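# Pull the curtain closed with two robot hands

## Task

Close the curtain by pulling it across until it is fully drawn, and leave it shut without the robot holding it.

## Robot and tools

Robot: two arms, left_arm and right_arm, each ending in a five-finger hand (a left hand on left_arm, a right hand on right_arm). A post is fixed to the floor behind them. Loose things may get a short push now and then. Nothing may fall off the table or be left resting off it.

Frames. Scene frame: origin at table-top height, midway between the nominal arm bases, +x out over the table, +z up, left_arm toward +y. Actual bases: left_arm at (-0.014, +0.311, +0.031) m, right_arm at (-0.030, -0.286, 0) m, each turned slightly about z. Every reported hand position, orientation, velocity and target is in that arm's own base frame. Fixed cameras and the table use the scene frame. Motion offsets use the axes of the arm's current Hand target.

Hand point: a point rigidly attached to the palm, 0.05 m in front of it and 0.15 m from the wrist flange. Its +z runs along the straight fingers, +y points out of the palm, +x runs across the palm away from the thumb on the right hand and toward the thumb on the left hand. Straight fingertips sit about 0.06-0.07 m past the point along +z and 0.06 m behind it along -y. A wrist bracket on the little-finger side can strike things.

Row format (both tools): exactly 28 numbers, each between -1 and 1, always covering both arms. Order: left dx, dy, dz, rx, ry, rz; left hand little, ring, middle, index, thumb_bend, thumb_turn, force_limit, speed; then the same 14 for the right arm. dx-dz are a position offset and rx-rz a rotation vector, measured from the Hand target at the start of the action or move (not from the previous row); 1.0 equals 0.6 m or 180 degrees. Six zeros ask nothing new of that arm. Finger and thumb numbers are absolute targets: -1 open/straight (thumb_turn -1 beside the palm), +1 closed (thumb_turn +1 opposite the fingers). force_limit runs from about 0 N at -1 to 10 N at +1 (15 N for the thumb motors); speed rises to full at +0.48, and a full finger stroke takes 0.49 s at full speed. There is no 'no change' value: to keep a hand as it is, resend the eight numbers last carried out for it; if none yet, send its hand_measured plus hand_force_limit and hand_speed. Close slowly (speed -0.94 or less) for a gentle grip. A thumb-in-front grip holds objects about 0.035-0.065 m thick, or a handle down to about 0.025 m.

execute_actions: actions is a list of actions; each action has up to 15 rows, one per 1/30 s step, the last row held to step 15. cameras picks which images come back (["all"], [], or names); with an empty actions list, images are returned by default.

move: target is one 28-number row or up to 15 rows; each row's offsets count from the Hand targets at the move's start. speed is path top speed in m/s (0.002-4.3, default 0.25; turning limited to twice that in rad/s), one value or one per target. blend in metres rounds corners between list targets (0 = stop at each). blocking=false returns after about 0.5 s while the move continues. The path does not avoid obstacles or the other arm; whole move capped at 10 s. Faster moves stray more and hit harder.

wait(seconds 0-3600) lets time pass with no new command. stop brakes a running move. zoom_image(camera, region [x0,y0,x1,y1], at most 504x504 px) enlarges part of the latest image from cam_high, cam_low, cam_left_wrist or cam_right_wrist. show_instructions shows reference pages. finished_scene ends the scene for good; the curtain must remain shut afterwards without help.

Results: end_effector_position (m) and end_effector_quat_wxyz per arm; Hand target (the last commanded, clipped pose, the base for the next offsets); joint positions, velocities and torques; hand_measured, hand_stopped_by (moving, target, force, stalled, fault) and hand_load_n (positive when pushed open; a lost grip shows as load near 0), each six values in row order; hand_force_limit, hand_speed; motor temperatures. move adds a 'move:' line such as done, off_target, moving, held or fault, plus limits (paced = pose clipped, held = steps withheld).

Expect the hand to rest 1-3 cm (sometimes 5 cm), usually low, from its command in free air; resend the remaining distance as an offset. Commanded orientation is clipped to 40 degrees from the measured one each step.

Avoid: hitting the post or table hard, contact between the two hands or arms, dropping or flinging things, releasing moving parts, overloading fingers, long stretched or pushing poses that overheat motors (MOTOR HOT at 85 °C, arm drops at 100 °C). To end a push against something, command back past the hand point.

Each tool is called after ">>>" in YAML: its name, and indented under it one key for each argument.

Reference images:

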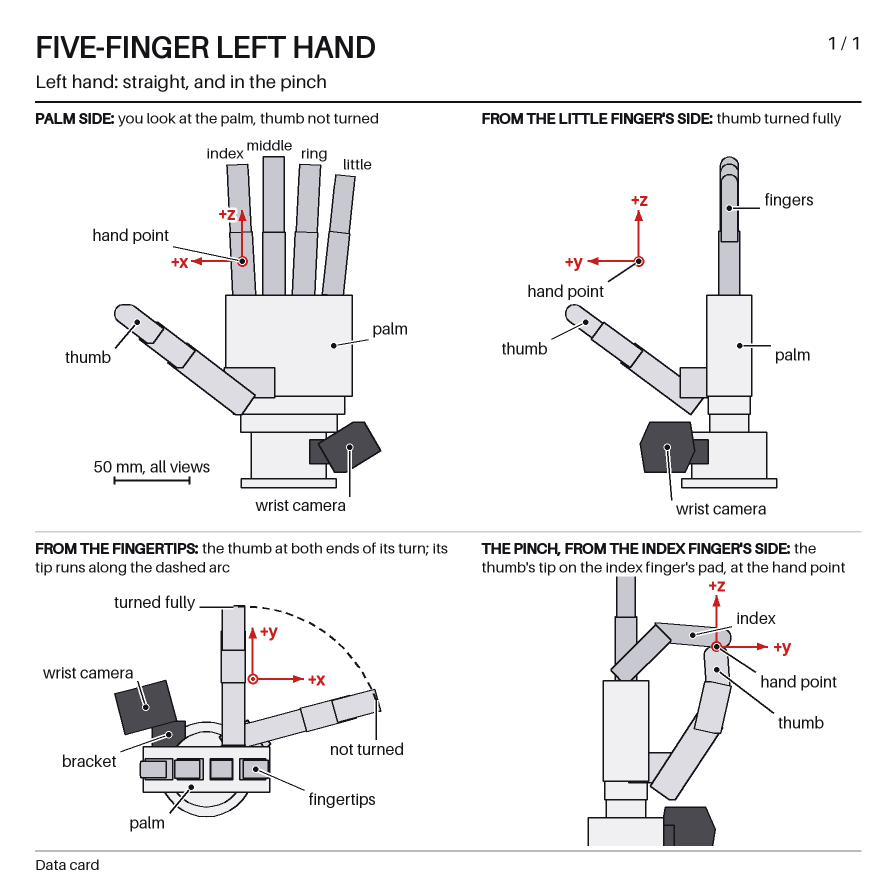

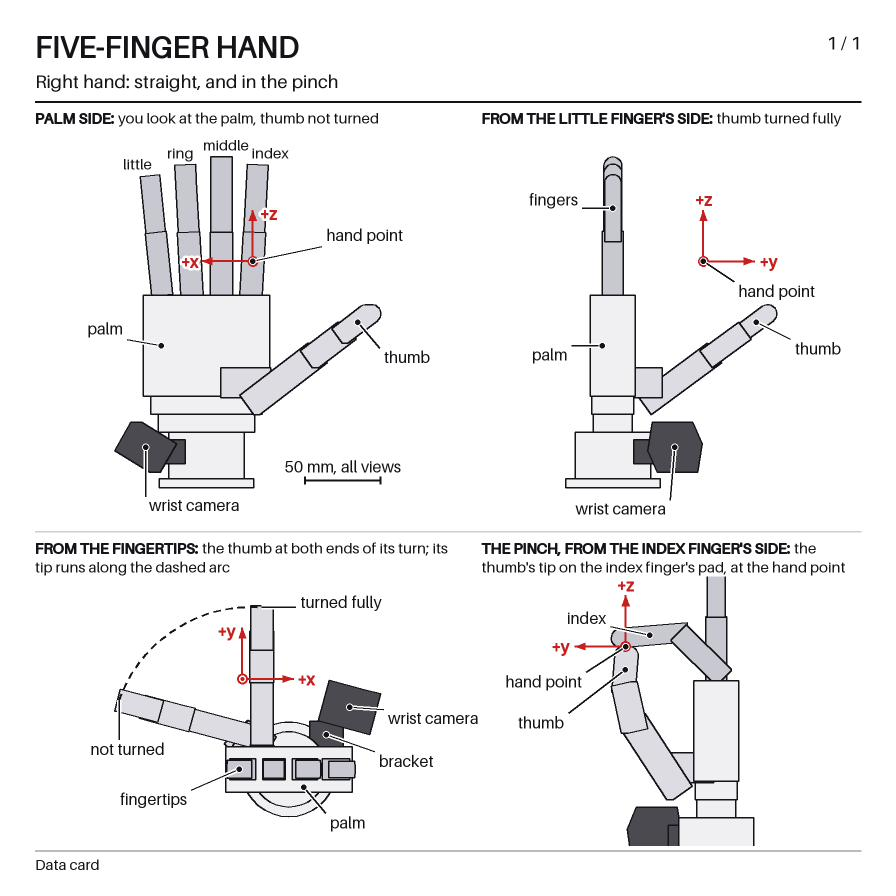

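## Session

>>> execute_actions:
  actions: []

Scene clock: 0.00 s.
left_arm: end_effector_position=(+0.1785, -0.4280, +0.1919) hand_measured=(-1.000, -1.000, -1.000, -1.000, -1.000, -1.000) hand_load_n=(+0.0, +0.0, +0.0, +0.0, +0.0, +0.0) hand_stopped_by=(target, target, target, target, target, target) hand_force_limit=0.00 hand_speed=-0.80 end_effector_quat_wxyz=(-0.321, +0.129, +0.891, -0.293) | right_arm: end_effector_position=(+0.5422, +0.0218, +0.4287) hand_measured=(-1.000, -1.000, -1.000, -1.000, -1.000, -1.000) hand_load_n=(+0.0, +0.0, +0.0, +0.0, +0.0, +0.0) hand_stopped_by=(target, target, target, target, target, target) hand_force_limit=0.00 hand_speed=-0.80 end_effector_quat_wxyz=(-0.473, +0.525, -0.479, +0.521)
Joint positions: left_arm=[-0.891 1.742 1.519 -1.451 0.894 1.017] | right_arm=[-0.006 1.05 1.054 -0.013 -0.003 -0.094]
Joint velocities: within noise
Joint torques (N m): no reading
Motor temperatures (°C): left_arm=[27 26 25 23 27 28] | right_arm=[25 29 27 24 26 29]
Heat: left arm: hottest wrist roll 28 °C; right arm: hottest shoulder 29 °C.
Hand target: left_arm +0.1821, -0.4325, +0.1986; -0.313, +0.134, +0.891, -0.300 | right_arm +0.5435, +0.0218, +0.4478; -0.481, +0.516, -0.471, +0.530

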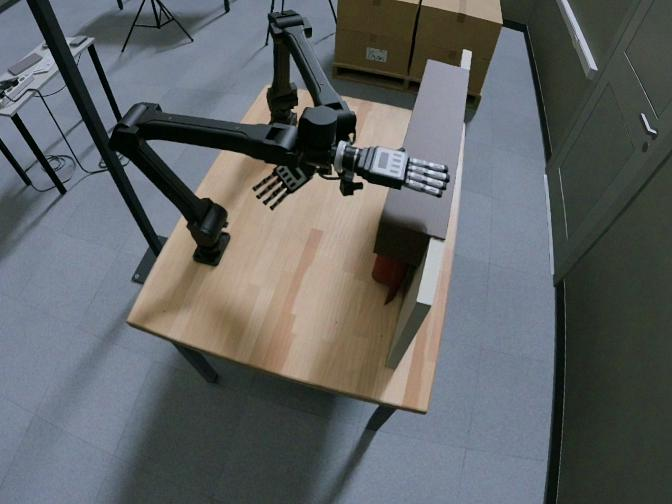

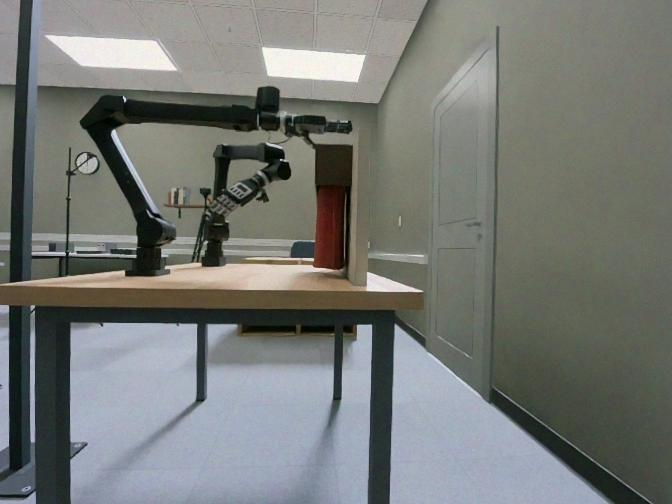

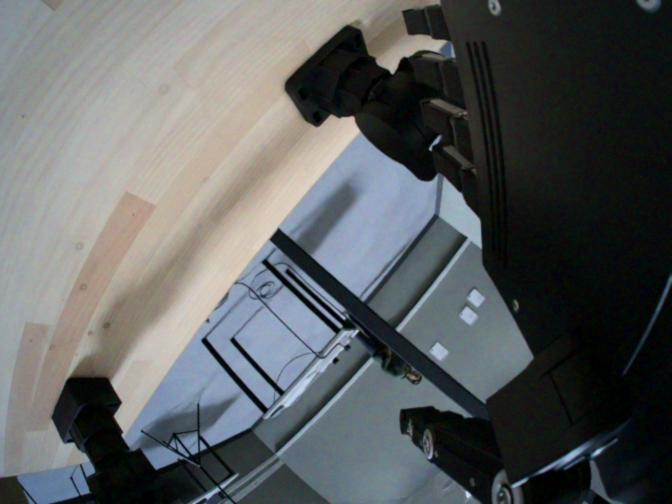

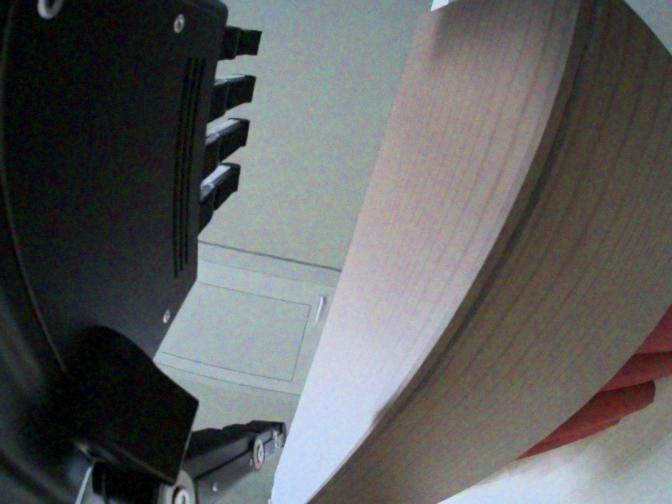

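>>> zoom_image:
  camera: "cam_high"
  region: [330, 30, 530, 390]

>>> zoom_image:
  camera: "cam_low"
  region: [260, 80, 400, 300]

>>> zoom_image:
  camera: "cam_right_wrist"
  region: [250, 100, 672, 504]

Scaled by 1.400.

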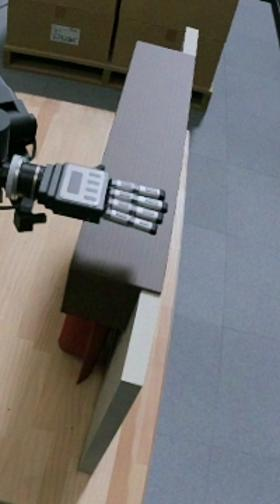

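Scaled by 2.291.

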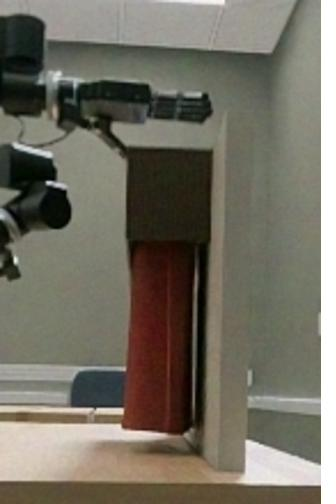

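Scaled by 1.194 from the camera's image (finer frame: 960x720).

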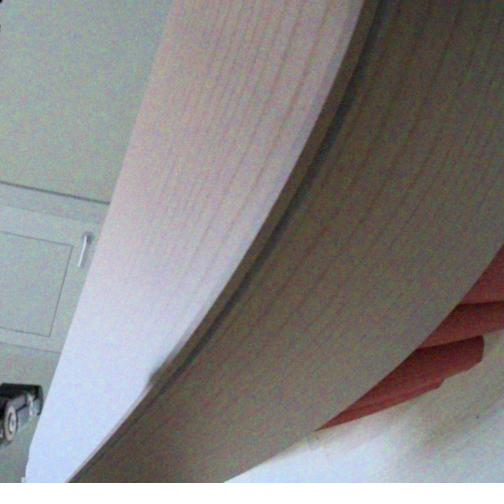

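>>> move:
  target:
    - [-0.098,0.103,-0.182,0.033,-0.196,-0.075,-1,-1,-1,-1,-1,-1,0,-0.8,0,0,0,0,0,0,-1,-1,-1,-1,-1,-1,0,-0.8]
    - [-0.083,0.251,-0.502,0.138,-0.437,-0.141,-1,-1,-1,-1,-1,-1,0,-0.8,0,0,0,0,0,0,-1,-1,-1,-1,-1,-1,0,-0.8]
    - [0.144,0.421,-0.657,0.314,-0.669,-0.168,-1,-1,-1,-1,-1,-1,0,-0.8,0,0,0,0,0,0,-1,-1,-1,-1,-1,-1,0,-0.8]
  speed: 0.3
  blend: [0.05,0.05,0]
  cameras: ["all"]

Scene clock: 8.13 s.
left_arm: end_effector_position=(+0.3799, -0.0211, +0.3265) hand_measured=(-1.000, -1.000, -1.000, -1.000, -1.000, -1.000) hand_load_n=(+0.0, +0.0, +0.0, +0.0, +0.0, -0.5) hand_stopped_by=(target, target, target, target, target, target) hand_force_limit=0.00 hand_speed=-0.80 end_effector_quat_wxyz=(+0.497, -0.500, +0.511, -0.492) | right_arm: end_effector_position=(+0.5422, +0.0218, +0.4287) hand_measured=(-1.000, -1.000, -1.000, -1.000, -1.000, -1.000) hand_load_n=(+0.0, +0.0, +0.0, +0.0, -0.5, +0.0) hand_stopped_by=(target, target, target, target, target, target) hand_force_limit=0.00 hand_speed=-0.80 end_effector_quat_wxyz=(-0.473, +0.525, -0.479, +0.521)
Joint positions: left_arm=[0.055 0.538 0.564 -0.047 0.061 0.018] | right_arm=[-0.006 1.05 1.054 -0.013 -0.003 -0.094]
Joint torques (N m): left_arm=[0.5 -0.91 7.88 3.03 -0.16 -0.3] | right_arm=[0.32 -4.95 11.55 1.54 0.07 0.05]
Heat: left arm: hottest wrist roll 28 °C; right arm: hottest elbow 30 °C.
Hand target: left_arm +0.3805, -0.0200, +0.3296; +0.501, -0.500, +0.500, -0.500 | right_arm +0.5435, +0.0218, +0.4478; -0.481, +0.516, -0.471, +0.530
Off the commanded pose: left_arm 0.003 m, 2 deg | right_arm 0.019 m, 2 deg.
move: done
cam_left_wrist: T_world_to_cam=[[-0.01788, -0.30456, 0.95232, -0.31203], [-0.55937, -0.78642, -0.26201, 0.27949], [0.82873, -0.53739, -0.1563, -0.15503]] pos_world=[0.27923, 0.04145, 0.34615]

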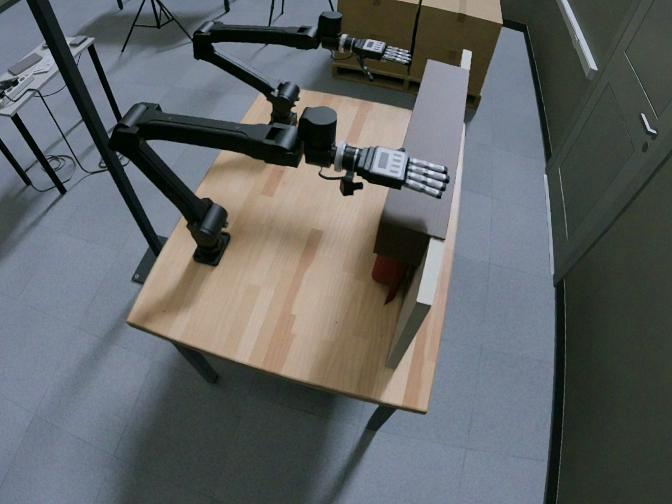

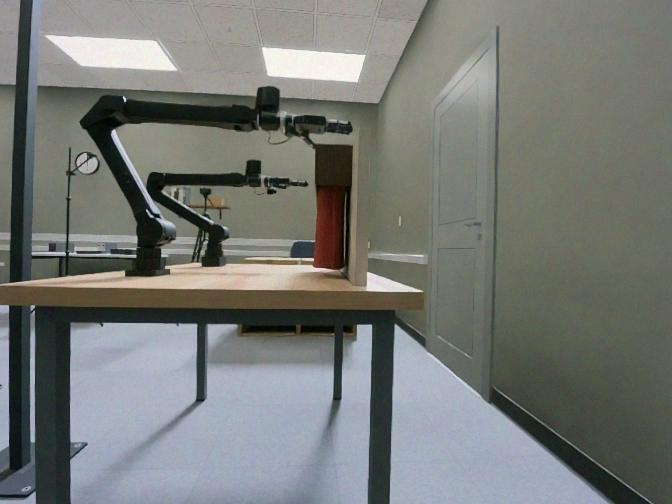

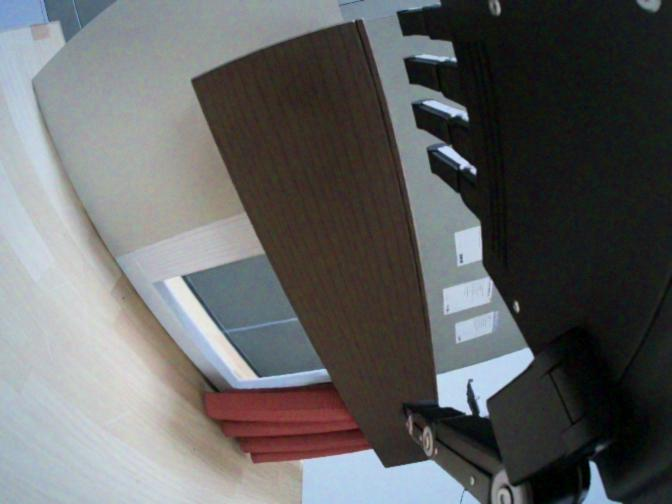

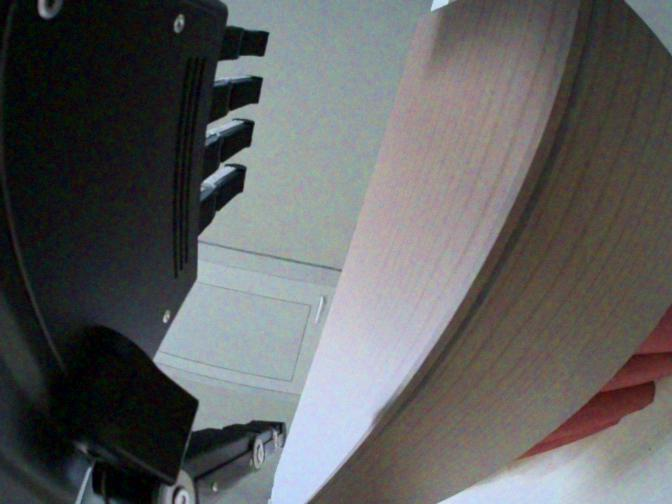

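>>> zoom_image:
  camera: "cam_left_wrist"
  region: [100, 180, 460, 500]

>>> zoom_image:
  camera: "cam_left_wrist"
  region: [180, 360, 400, 480]

Scaled by 1.400 from the camera's image (finer frame: 960x720).

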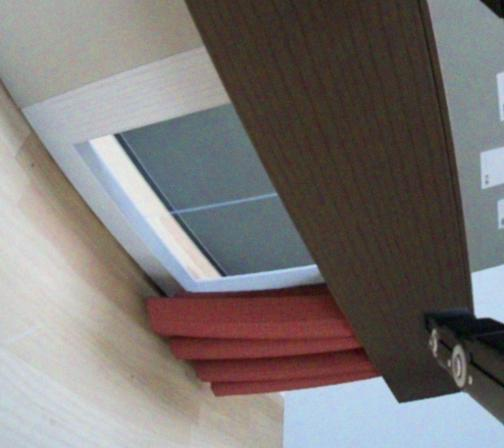

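Scaled by 2.291 from the camera's image (finer frame: 960x720).

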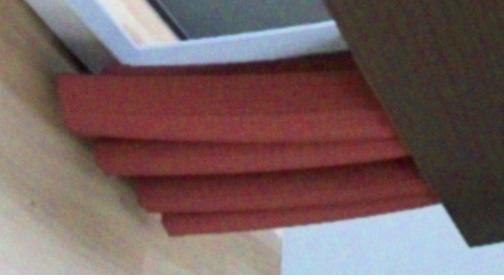

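>>> move:
  target:
    - [0.167,0.3,-0.033,0,0,0,-1,-1,-1,-1,-1,-1,0,-0.8,0,0,-0.25,0,0,0,-1,-1,-1,-1,-1,-1,0,-0.8]
    - [0.167,0.3,-0.033,0,0,0,-1,-1,-1,-1,-1,-1,0,-0.8,0,0.33,-0.4,0,0,0,-1,-1,-1,-1,-1,-1,0,-0.8]
  speed: 0.3
  blend: [0.03,0]
  cameras: ["all"]

Scene clock: 11.90 s.
left_arm: end_effector_position=(+0.3621, -0.1186, +0.1509) hand_measured=(-1.000, -1.000, -1.000, -1.000, -1.000, -1.000) hand_load_n=(+0.0, -0.5, +0.0, +0.0, +0.0, -0.5) hand_stopped_by=(target, target, target, target, target, target) hand_force_limit=0.00 hand_speed=-0.80 end_effector_quat_wxyz=(+0.501, -0.501, +0.502, -0.496) | right_arm: end_effector_position=(+0.3087, +0.0054, +0.2385) hand_measured=(-1.000, -1.000, -1.000, -1.000, -1.000, -1.000) hand_load_n=(+0.0, +0.0, +0.0, +0.0, +0.0, -0.5) hand_stopped_by=(target, target, target, target, target, target) hand_force_limit=0.00 hand_speed=-0.80 end_effector_quat_wxyz=(-0.478, +0.522, -0.474, +0.525)
Joint positions: left_arm=[-0.484 0.86 0.151 0.702 -0.487 0.002] | right_arm=[-0.168 0.179 0.27 -0.085 -0.169 -0.094]
Joint torques (N m): left_arm=[-0.15 -1.08 6.32 2.86 -0.19 -0.13] | right_arm=[-0.32 3.78 9.65 1.46 0 0.09]
Heat: left arm: hottest wrist roll 28 °C; right arm: hottest elbow 31 °C.
Hand target: left_arm +0.3609, -0.1201, +0.1496; +0.501, -0.500, +0.500, -0.500 | right_arm +0.3082, +0.0040, +0.2449; -0.481, +0.516, -0.471, +0.530
Off the commanded pose: left_arm 0.002 m, 0 deg | right_arm 0.007 m, 1 deg.
move: done
cam_left_wrist: T_world_to_cam=[[-0.02912, -0.29462, 0.95517, -0.17008], [-0.5478, -0.7946, -0.26179, 0.1416], [0.8361, -0.53086, -0.13825, -0.22471]] pos_world=[0.2605, -0.05689, 0.16845]
cam_right_wrist: T_world_to_cam=[[-0.01368, -0.31428, -0.94923, 0.23169], [-0.49985, 0.82434, -0.26572, 0.2127], [0.86601, 0.47084, -0.16837, -0.10632]] pos_world=[0.20156, -0.05247, 0.25854]

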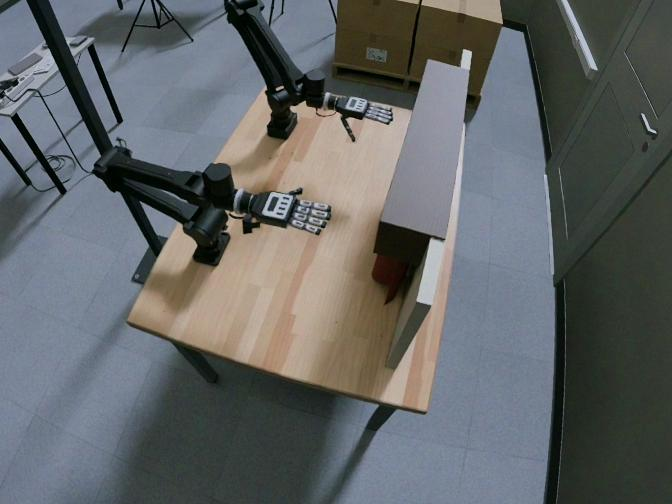

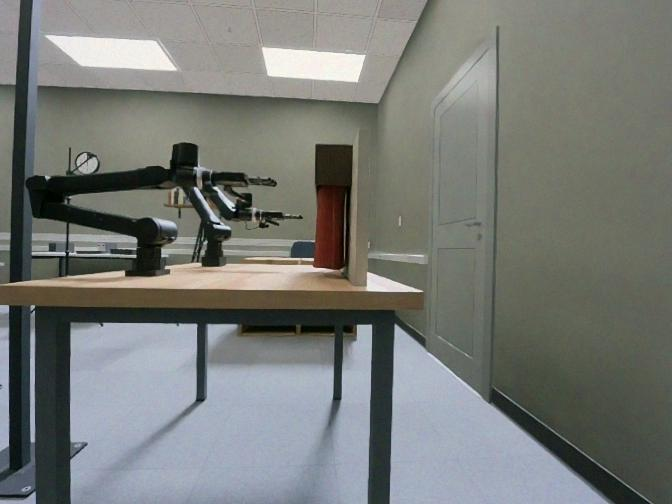

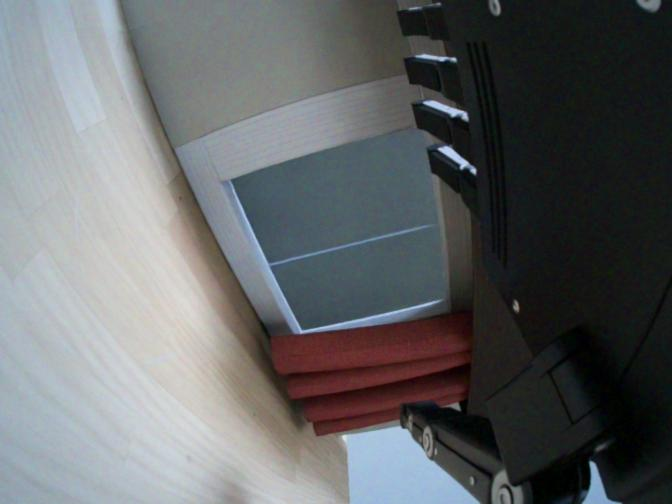

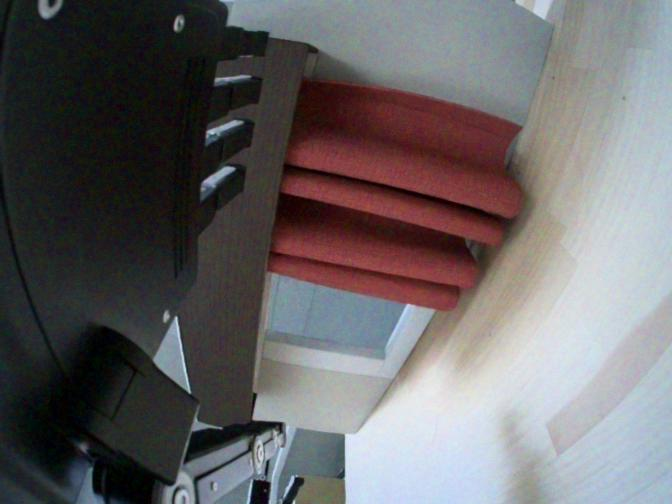

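>>> zoom_image:
  camera: "cam_right_wrist"
  region: [240, 30, 560, 350]

>>> zoom_image:
  camera: "cam_left_wrist"
  region: [230, 280, 490, 450]

Scaled by 1.575 from the camera's image (finer frame: 960x720).

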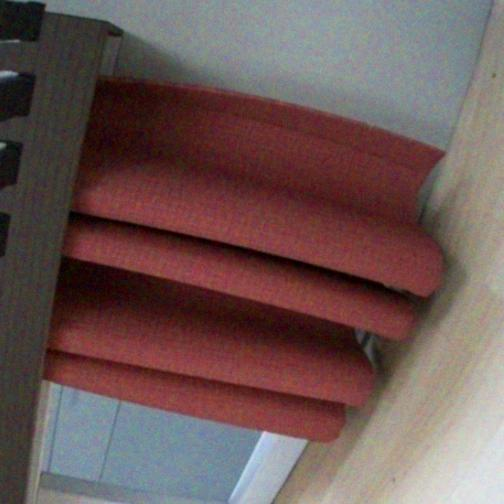

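Scaled by 1.938 from the camera's image (finer frame: 960x720).

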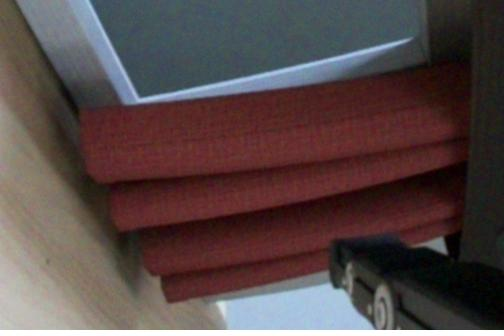

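>>> move:
  target: [0.05,0,0.1,0,0.25,0,-1,-1,-1,-1,-1,-1,0,-0.8,0,0,0,0,0,0,-1,-1,-1,-1,-1,-1,0,-0.8]
  speed: 0.3
  cameras: ["cam_left_wrist","cam_high"]

>>> zoom_image:
  camera: "cam_left_wrist"
  region: [150, 100, 560, 450]

Scene clock: 16.57 s.
left_arm: end_effector_position=(+0.4050, -0.1518, +0.1350) hand_measured=(-1.000, -1.000, -1.000, -1.000, -1.000, -1.000) hand_load_n=(+0.0, +0.0, +0.0, +0.0, +0.0, +0.0) hand_stopped_by=(target, target, target, target, target, target) hand_force_limit=0.00 hand_speed=-0.80 end_effector_quat_wxyz=(+0.255, -0.286, +0.660, -0.646) | right_arm: end_effector_position=(+0.3087, +0.0055, +0.2385) hand_measured=(-1.000, -1.000, -1.000, -1.000, -1.000, -1.000) hand_load_n=(+0.0, +0.0, +0.0, +0.0, +0.0, +0.0) hand_stopped_by=(target, target, target, target, target, target) hand_force_limit=0.00 hand_speed=-0.80 end_effector_quat_wxyz=(-0.478, +0.522, -0.474, +0.525)
Joint positions: left_arm=[0.026 1.323 0.378 0.896 0.812 0.002] | right_arm=[-0.168 0.179 0.27 -0.085 -0.169 -0.094]
Joint torques (N m): left_arm=[0.85 -4.95 8.09 2.76 0.15 -0.12] | right_arm=[-0.32 3.19 9.85 1.48 0 0.09]
Heat: left arm: hottest wrist roll 28 °C; right arm: hottest elbow 31 °C.
Hand target: left_arm +0.4210, -0.1500, +0.1496; +0.271, -0.271, +0.653, -0.653 | right_arm +0.3082, +0.0040, +0.2449; -0.481, +0.516, -0.471, +0.530
Off the commanded pose: left_arm 0.022 m, 3 deg | right_arm 0.007 m, 1 deg.
move: off_target (left_arm)
cam_left_wrist: T_world_to_cam=[[-0.1837, -0.17916, 0.96652, -0.08482], [-0.96117, -0.17325, -0.2148, 0.38996], [0.20593, -0.96845, -0.14038, -0.0913]] pos_world=[0.37804, -0.03606, 0.15292]
Images, in order (width x height): cam_high 672x504, cam_left_wrist 672x504.

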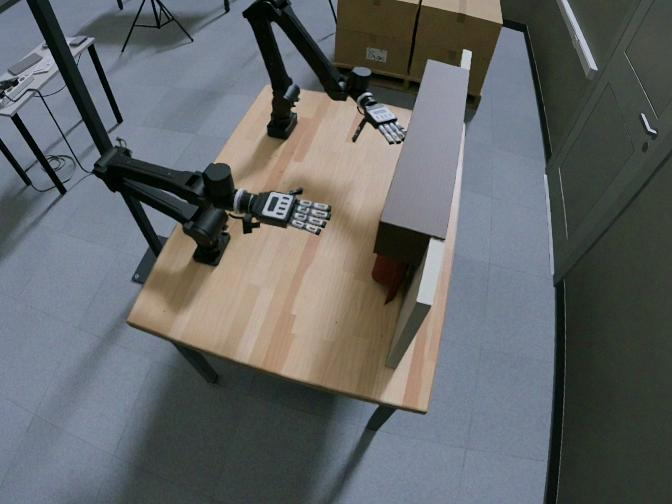

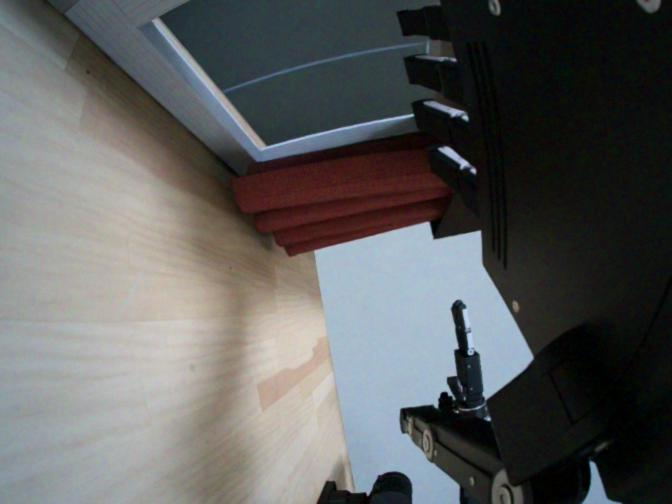

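Scaled by 1.229 from the camera's image (finer frame: 960x720).

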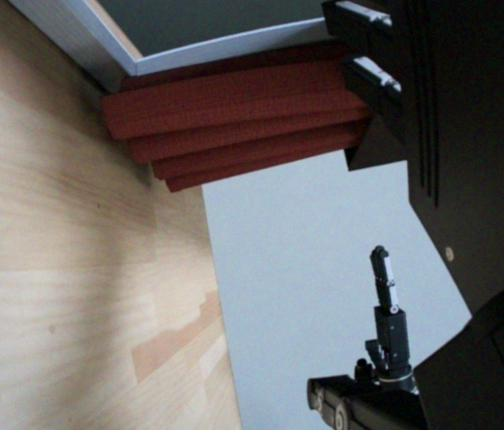

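>>> zoom_image:
  camera: "cam_left_wrist"
  region: [215, 120, 465, 270]

Scaled by 2.016 from the camera's image (finer frame: 960x720).

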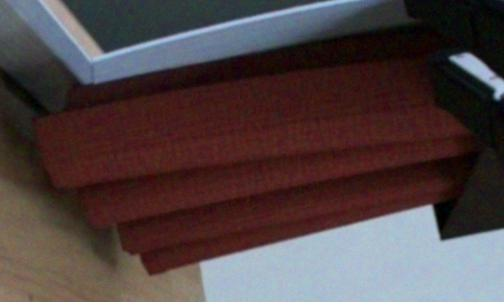

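>>> move:
  target: [-0.247,-0.283,-0.39,0,-0.14,0,-1,-1,-1,-1,-1,-1,0,-0.8,-0.33,0.048,0.14,-0.007,0.005,0.53,-1,-1,-1,-1,-1,1,0,0]
  speed: 0.25
  cameras: ["all"]

Scene clock: 24.63 s.
left_arm: end_effector_position=(+0.3553, +0.1133, +0.2961) hand_measured=(-1.000, -1.000, -1.000, -1.000, -1.000, -1.000) hand_load_n=(-0.5, +0.0, +0.0, +0.0, +0.0, +0.0) hand_stopped_by=(target, target, target, target, target, target) hand_force_limit=0.00 hand_speed=-0.80 end_effector_quat_wxyz=(+0.396, -0.418, +0.576, -0.581) | right_arm: end_effector_position=(+0.3862, +0.1902, +0.1853) hand_measured=(-1.000, -1.000, -1.000, -1.000, -1.000, +1.000) hand_load_n=(+0.5, +0.0, +0.0, +0.0, +0.0, -0.5) hand_stopped_by=(target, target, target, target, target, target) hand_force_limit=0.00 hand_speed=0.00 end_effector_quat_wxyz=(+0.695, -0.011, +0.718, -0.014)
Joint positions: left_arm=[0.851 0.897 0.609 0.253 1.195 0.002] | right_arm=[0.6 1.339 0.188 1.11 0.605 1.559]
Joint torques (N m): left_arm=[0.5 -3.31 11.52 1.07 0.13 -0.17] | right_arm=[0.97 -2.08 7.2 1.88 0.17 0.21]
Heat: left arm: hottest elbow 29 °C; right arm: hottest elbow 31 °C.
Hand target: left_arm +0.3599, +0.1200, +0.3196; +0.407, -0.407, +0.578, -0.578 | right_arm +0.3939, +0.1981, +0.1997; +0.707, +0.000, +0.707, +0.000
Off the commanded pose: left_arm 0.025 m, 2 deg | right_arm 0.018 m, 3 deg.
move: off_target (left_arm, right_arm)
cam_left_wrist: T_world_to_cam=[[-0.11059, -0.23699, 0.9652, -0.22125], [-0.79049, -0.56766, -0.22995, 0.41125], [0.6024, -0.78841, -0.12457, 0.03236]] pos_world=[0.28113, 0.20653, 0.31215]
cam_right_wrist: T_world_to_cam=[[-0.02336, 0.9665, -0.25561, -0.12796], [-0.4718, 0.21476, 0.85515, -0.0176], [0.8814, 0.14058, 0.45098, -0.32726]] pos_world=[0.27715, 0.17345, 0.12993]

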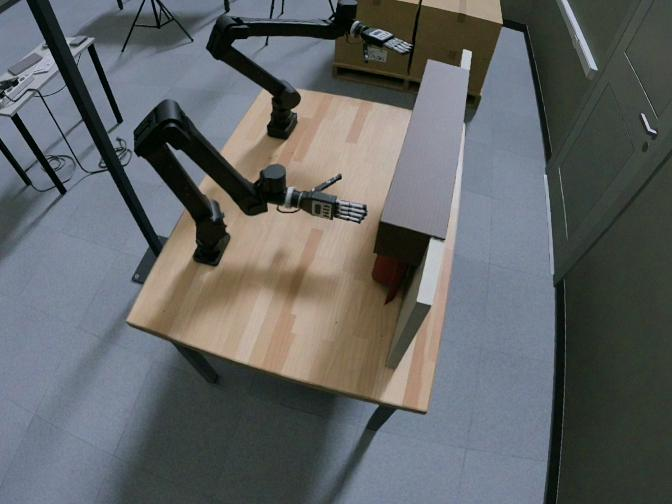

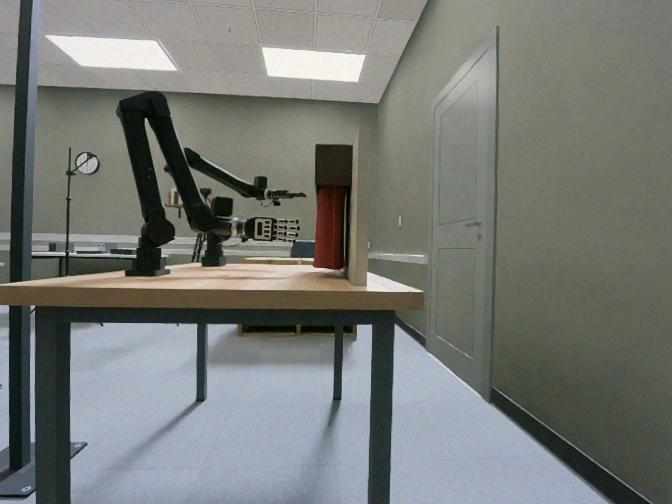

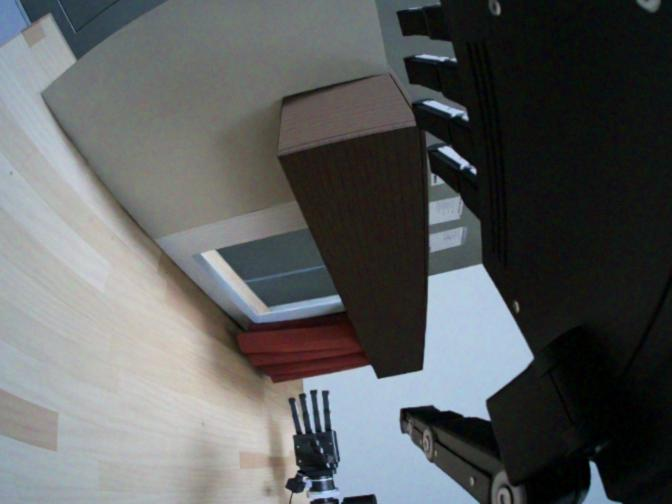

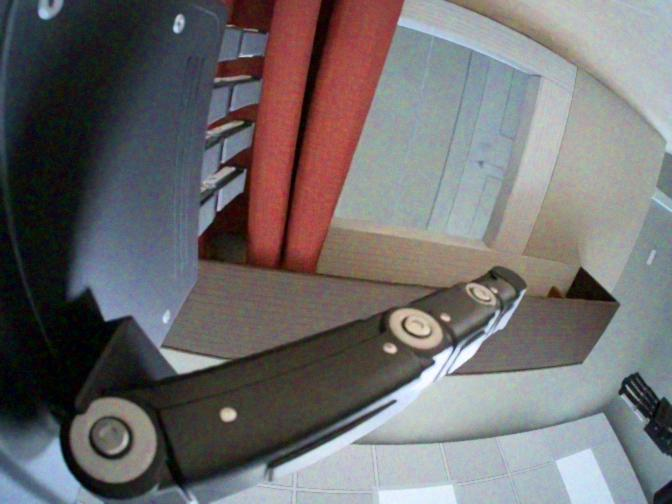

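>>> zoom_image:
  camera: "cam_right_wrist"
  region: [190, 0, 450, 290]

Scaled by 1.738 from the camera's image (finer frame: 960x720).

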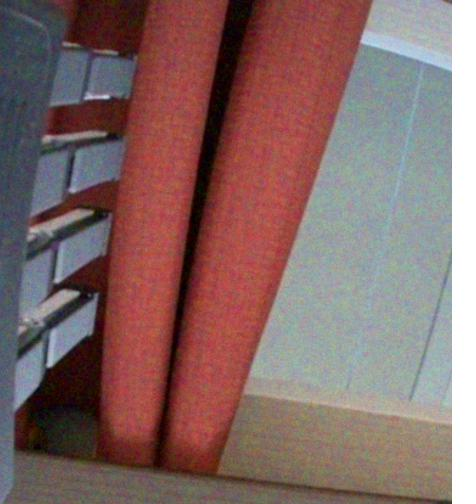

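>>> move:
  target:
    - [0,0,0,0,0,0,-1,-1,-1,-1,-1,-1,0,-0.8,0,0.05,0.06,0,0,0,-1,-1,-1,-1,-1,1,0,0]
  speed: 0.1
  cameras: ["all"]

>>> zoom_image:
  camera: "cam_right_wrist"
  region: [190, 0, 450, 290]

>>> zoom_image:
  camera: "cam_left_wrist"
  region: [200, 280, 400, 480]

Scene clock: 26.53 s.
left_arm: end_effector_position=(+0.3553, +0.1133, +0.2961) hand_measured=(-1.000, -1.000, -1.000, -1.000, -1.000, -1.000) hand_load_n=(-0.5, +0.0, +0.0, +0.0, +0.0, -0.5) hand_stopped_by=(target, target, target, target, target, target) hand_force_limit=0.00 hand_speed=-0.80 end_effector_quat_wxyz=(+0.396, -0.418, +0.576, -0.581) | right_arm: end_effector_position=(+0.4233, +0.2203, +0.1880) hand_measured=(-1.000, -1.000, -1.000, -1.000, -1.000, +1.000) hand_load_n=(+0.0, +0.0, +0.0, +0.0, +0.0, -0.5) hand_stopped_by=(target, target, target, target, target, target) hand_force_limit=0.00 hand_speed=0.00 end_effector_quat_wxyz=(+0.697, -0.009, +0.717, -0.012)
Joint positions: left_arm=[0.851 0.897 0.609 0.253 1.195 0.002] | right_arm=[0.614 1.457 0.314 1.11 0.619 1.56]
Joint torques (N m): left_arm=[0.5 -3.25 11.54 1.09 0.13 -0.16] | right_arm=[0.97 -3.9 7.08 1.74 0.16 0.19]
Motor temperatures (°C): left_arm=[27 26 30 23 27 28] | right_arm=[25 29 31 24 26 29]
Heat: left arm: hottest elbow 30 °C; right arm: hottest elbow 31 °C.
Hand target: left_arm +0.3599, +0.1200, +0.3196; +0.407, -0.407, +0.578, -0.578 | right_arm +0.4299, +0.2282, +0.1998; +0.707, +0.000, +0.707, +0.000
Off the commanded pose: left_arm 0.025 m, 2 deg | right_arm 0.016 m, 2 deg.
move: off_target (right_arm)
cam_left_wrist: T_world_to_cam=[[-0.11059, -0.23699, 0.9652, -0.22125], [-0.79049, -0.56766, -0.22995, 0.41125], [0.6024, -0.78841, -0.12457, 0.03236]] pos_world=[0.28113, 0.20653, 0.31215]
cam_right_wrist: T_world_to_cam=[[-0.02186, 0.96761, -0.25152, -0.15721], [-0.47665, 0.21106, 0.85338, -0.00565], [0.87882, 0.13855, 0.4566, -0.36492]] pos_world=[0.31457, 0.20387, 0.1319]

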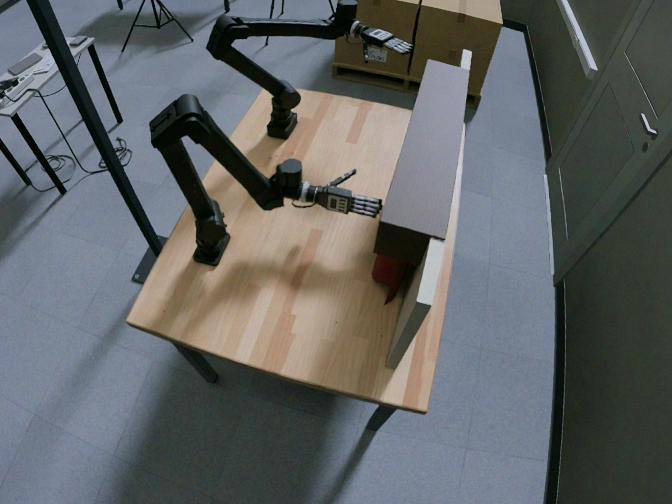

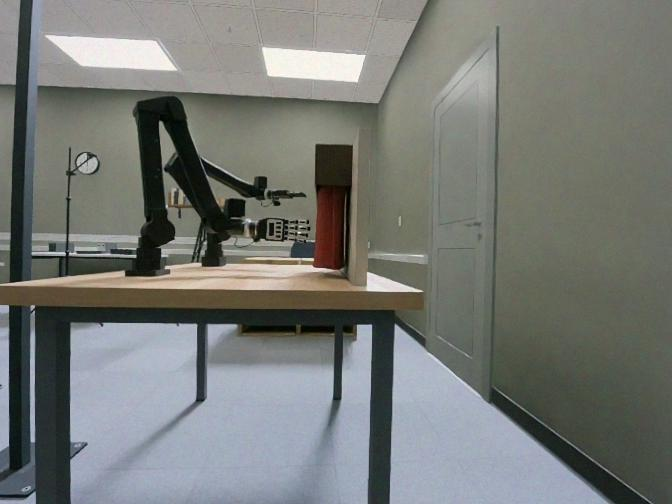

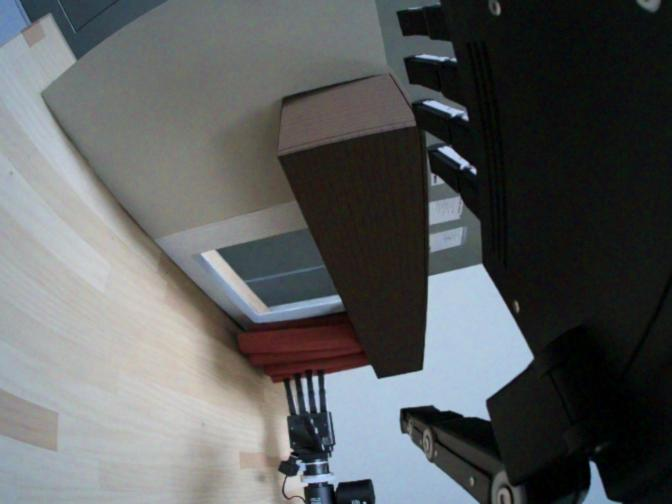

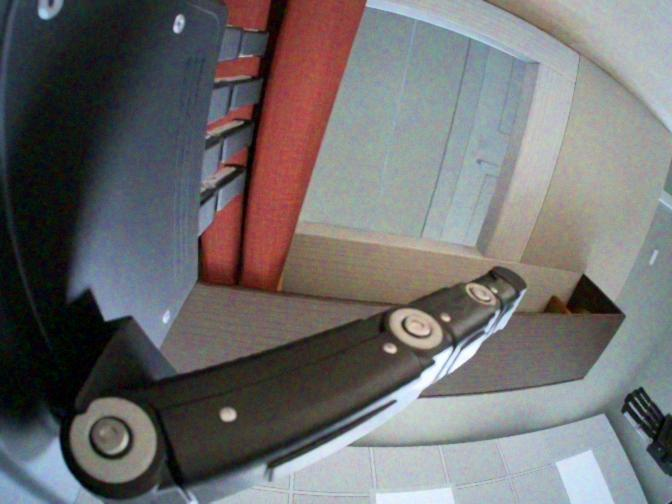

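Scaled by 1.738 from the camera's image (finer frame: 960x720).

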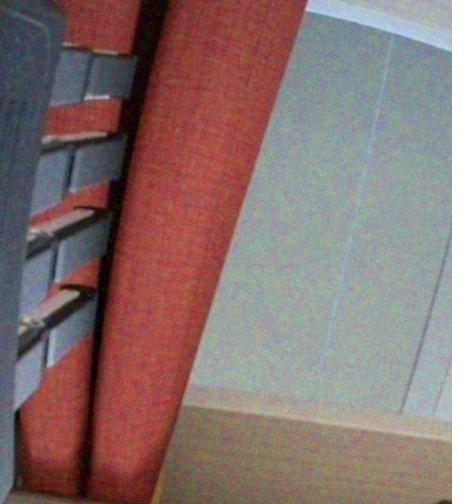

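Scaled by 2.520 from the camera's image (finer frame: 960x720).

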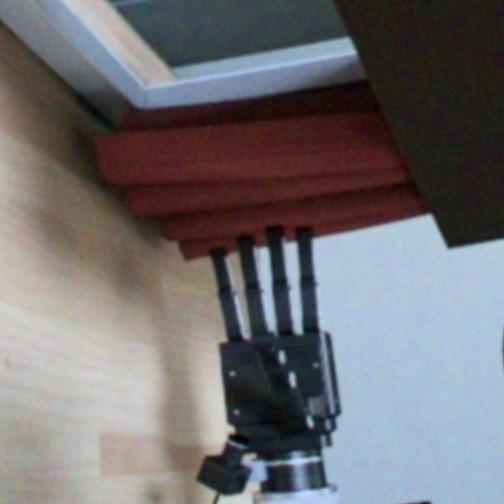

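>>> move:
  target:
    - [0,0,0,0,0,0,-1,-1,-1,-1,-1,-1,0,-0.8,0,-0.004,0.09,0,0,0,-1,-1,-1,-1,-1,1,0,0]
  speed: 0.06
  cameras: ["all"]

>>> zoom_image:
  camera: "cam_right_wrist"
  region: [190, 0, 450, 290]

>>> zoom_image:
  camera: "cam_left_wrist"
  region: [200, 280, 400, 480]

Scene clock: 28.43 s.
left_arm: end_effector_position=(+0.3553, +0.1133, +0.2961) hand_measured=(-1.000, -1.000, -1.000, -1.000, -1.000, -1.000) hand_load_n=(+0.0, +0.0, +0.0, +0.0, +0.0, -0.5) hand_stopped_by=(target, target, target, target, target, target) hand_force_limit=0.00 hand_speed=-0.80 end_effector_quat_wxyz=(+0.396, -0.418, +0.576, -0.581) | right_arm: end_effector_position=(+0.4728, +0.2232, +0.1942) hand_measured=(-1.000, -1.000, -1.000, -1.000, -1.000, +1.000) hand_load_n=(+0.0, +0.0, +0.0, +0.0, +0.0, -0.5) hand_stopped_by=(target, target, target, target, target, target) hand_force_limit=0.00 hand_speed=0.00 end_effector_quat_wxyz=(+0.704, -0.007, +0.710, -0.004)
Joint positions: left_arm=[0.851 0.897 0.609 0.253 1.195 0.002] | right_arm=[0.528 1.549 0.429 1.11 0.523 1.56]
Joint torques (N m): left_arm=[0.62 -3.19 11.51 1.05 0.13 -0.19] | right_arm=[-0.32 -5.3 7.45 0.94 0.01 0.19]
Heat: left arm: hottest elbow 30 °C; right arm: hottest elbow 31 °C.
Hand target: left_arm +0.3599, +0.1200, +0.3196; +0.407, -0.407, +0.578, -0.578 | right_arm +0.4839, +0.2257, +0.1997; +0.707, +0.000, +0.707, +0.000
Off the commanded pose: left_arm 0.025 m, 2 deg | right_arm 0.013 m, 1 deg.
move: off_target (right_arm)
cam_left_wrist: T_world_to_cam=[[-0.11059, -0.23699, 0.9652, -0.22125], [-0.79049, -0.56766, -0.22995, 0.41125], [0.6024, -0.78841, -0.12457, 0.03236]] pos_world=[0.28113, 0.20653, 0.31215]
cam_right_wrist: T_world_to_cam=[[-0.02618, 0.97093, -0.23793, -0.15876], [-0.49443, 0.19428, 0.84723, 0.02528], [0.86882, 0.13982, 0.47497, -0.41077]] pos_world=[0.36522, 0.20667, 0.13592]

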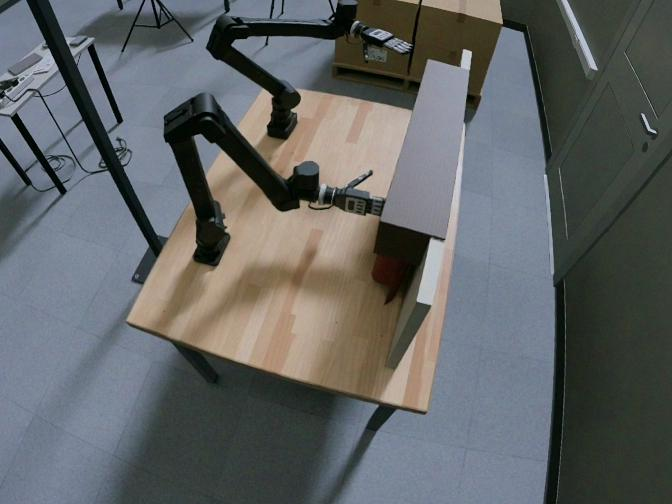

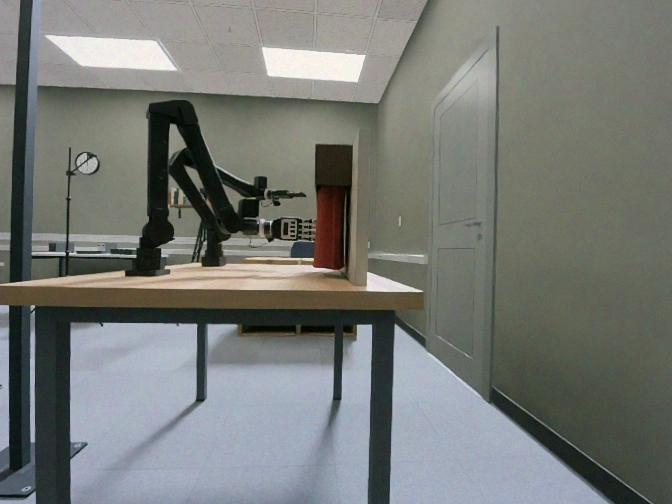

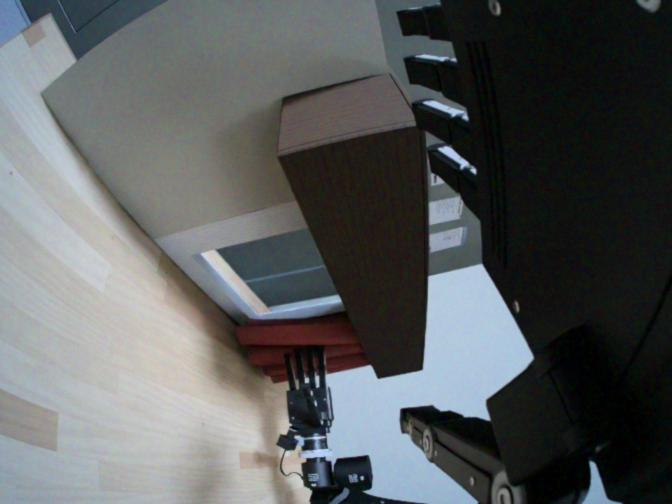

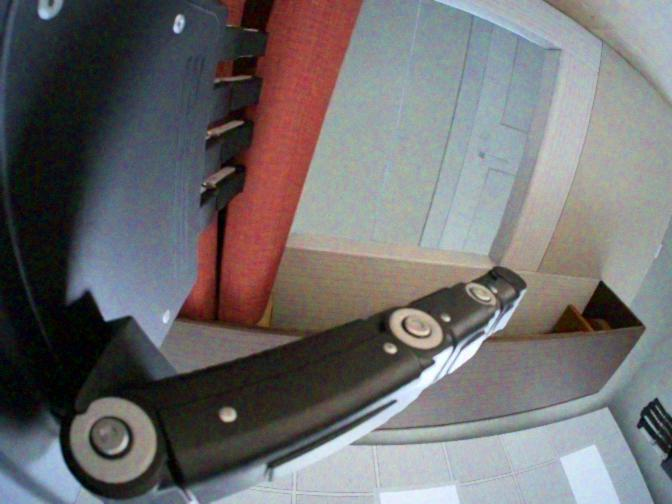

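Scaled by 1.738 from the camera's image (finer frame: 960x720).

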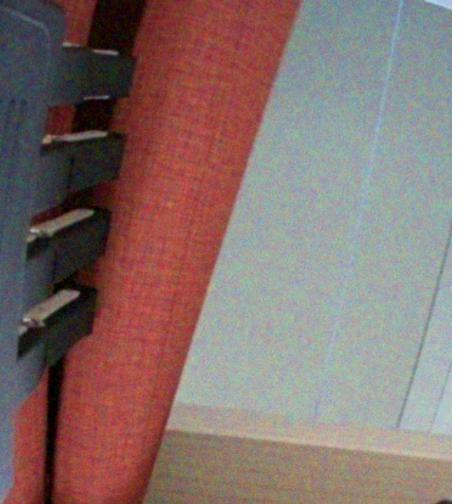

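Scaled by 2.520 from the camera's image (finer frame: 960x720).

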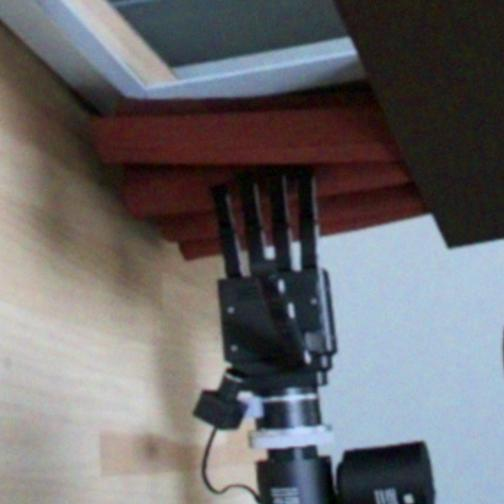

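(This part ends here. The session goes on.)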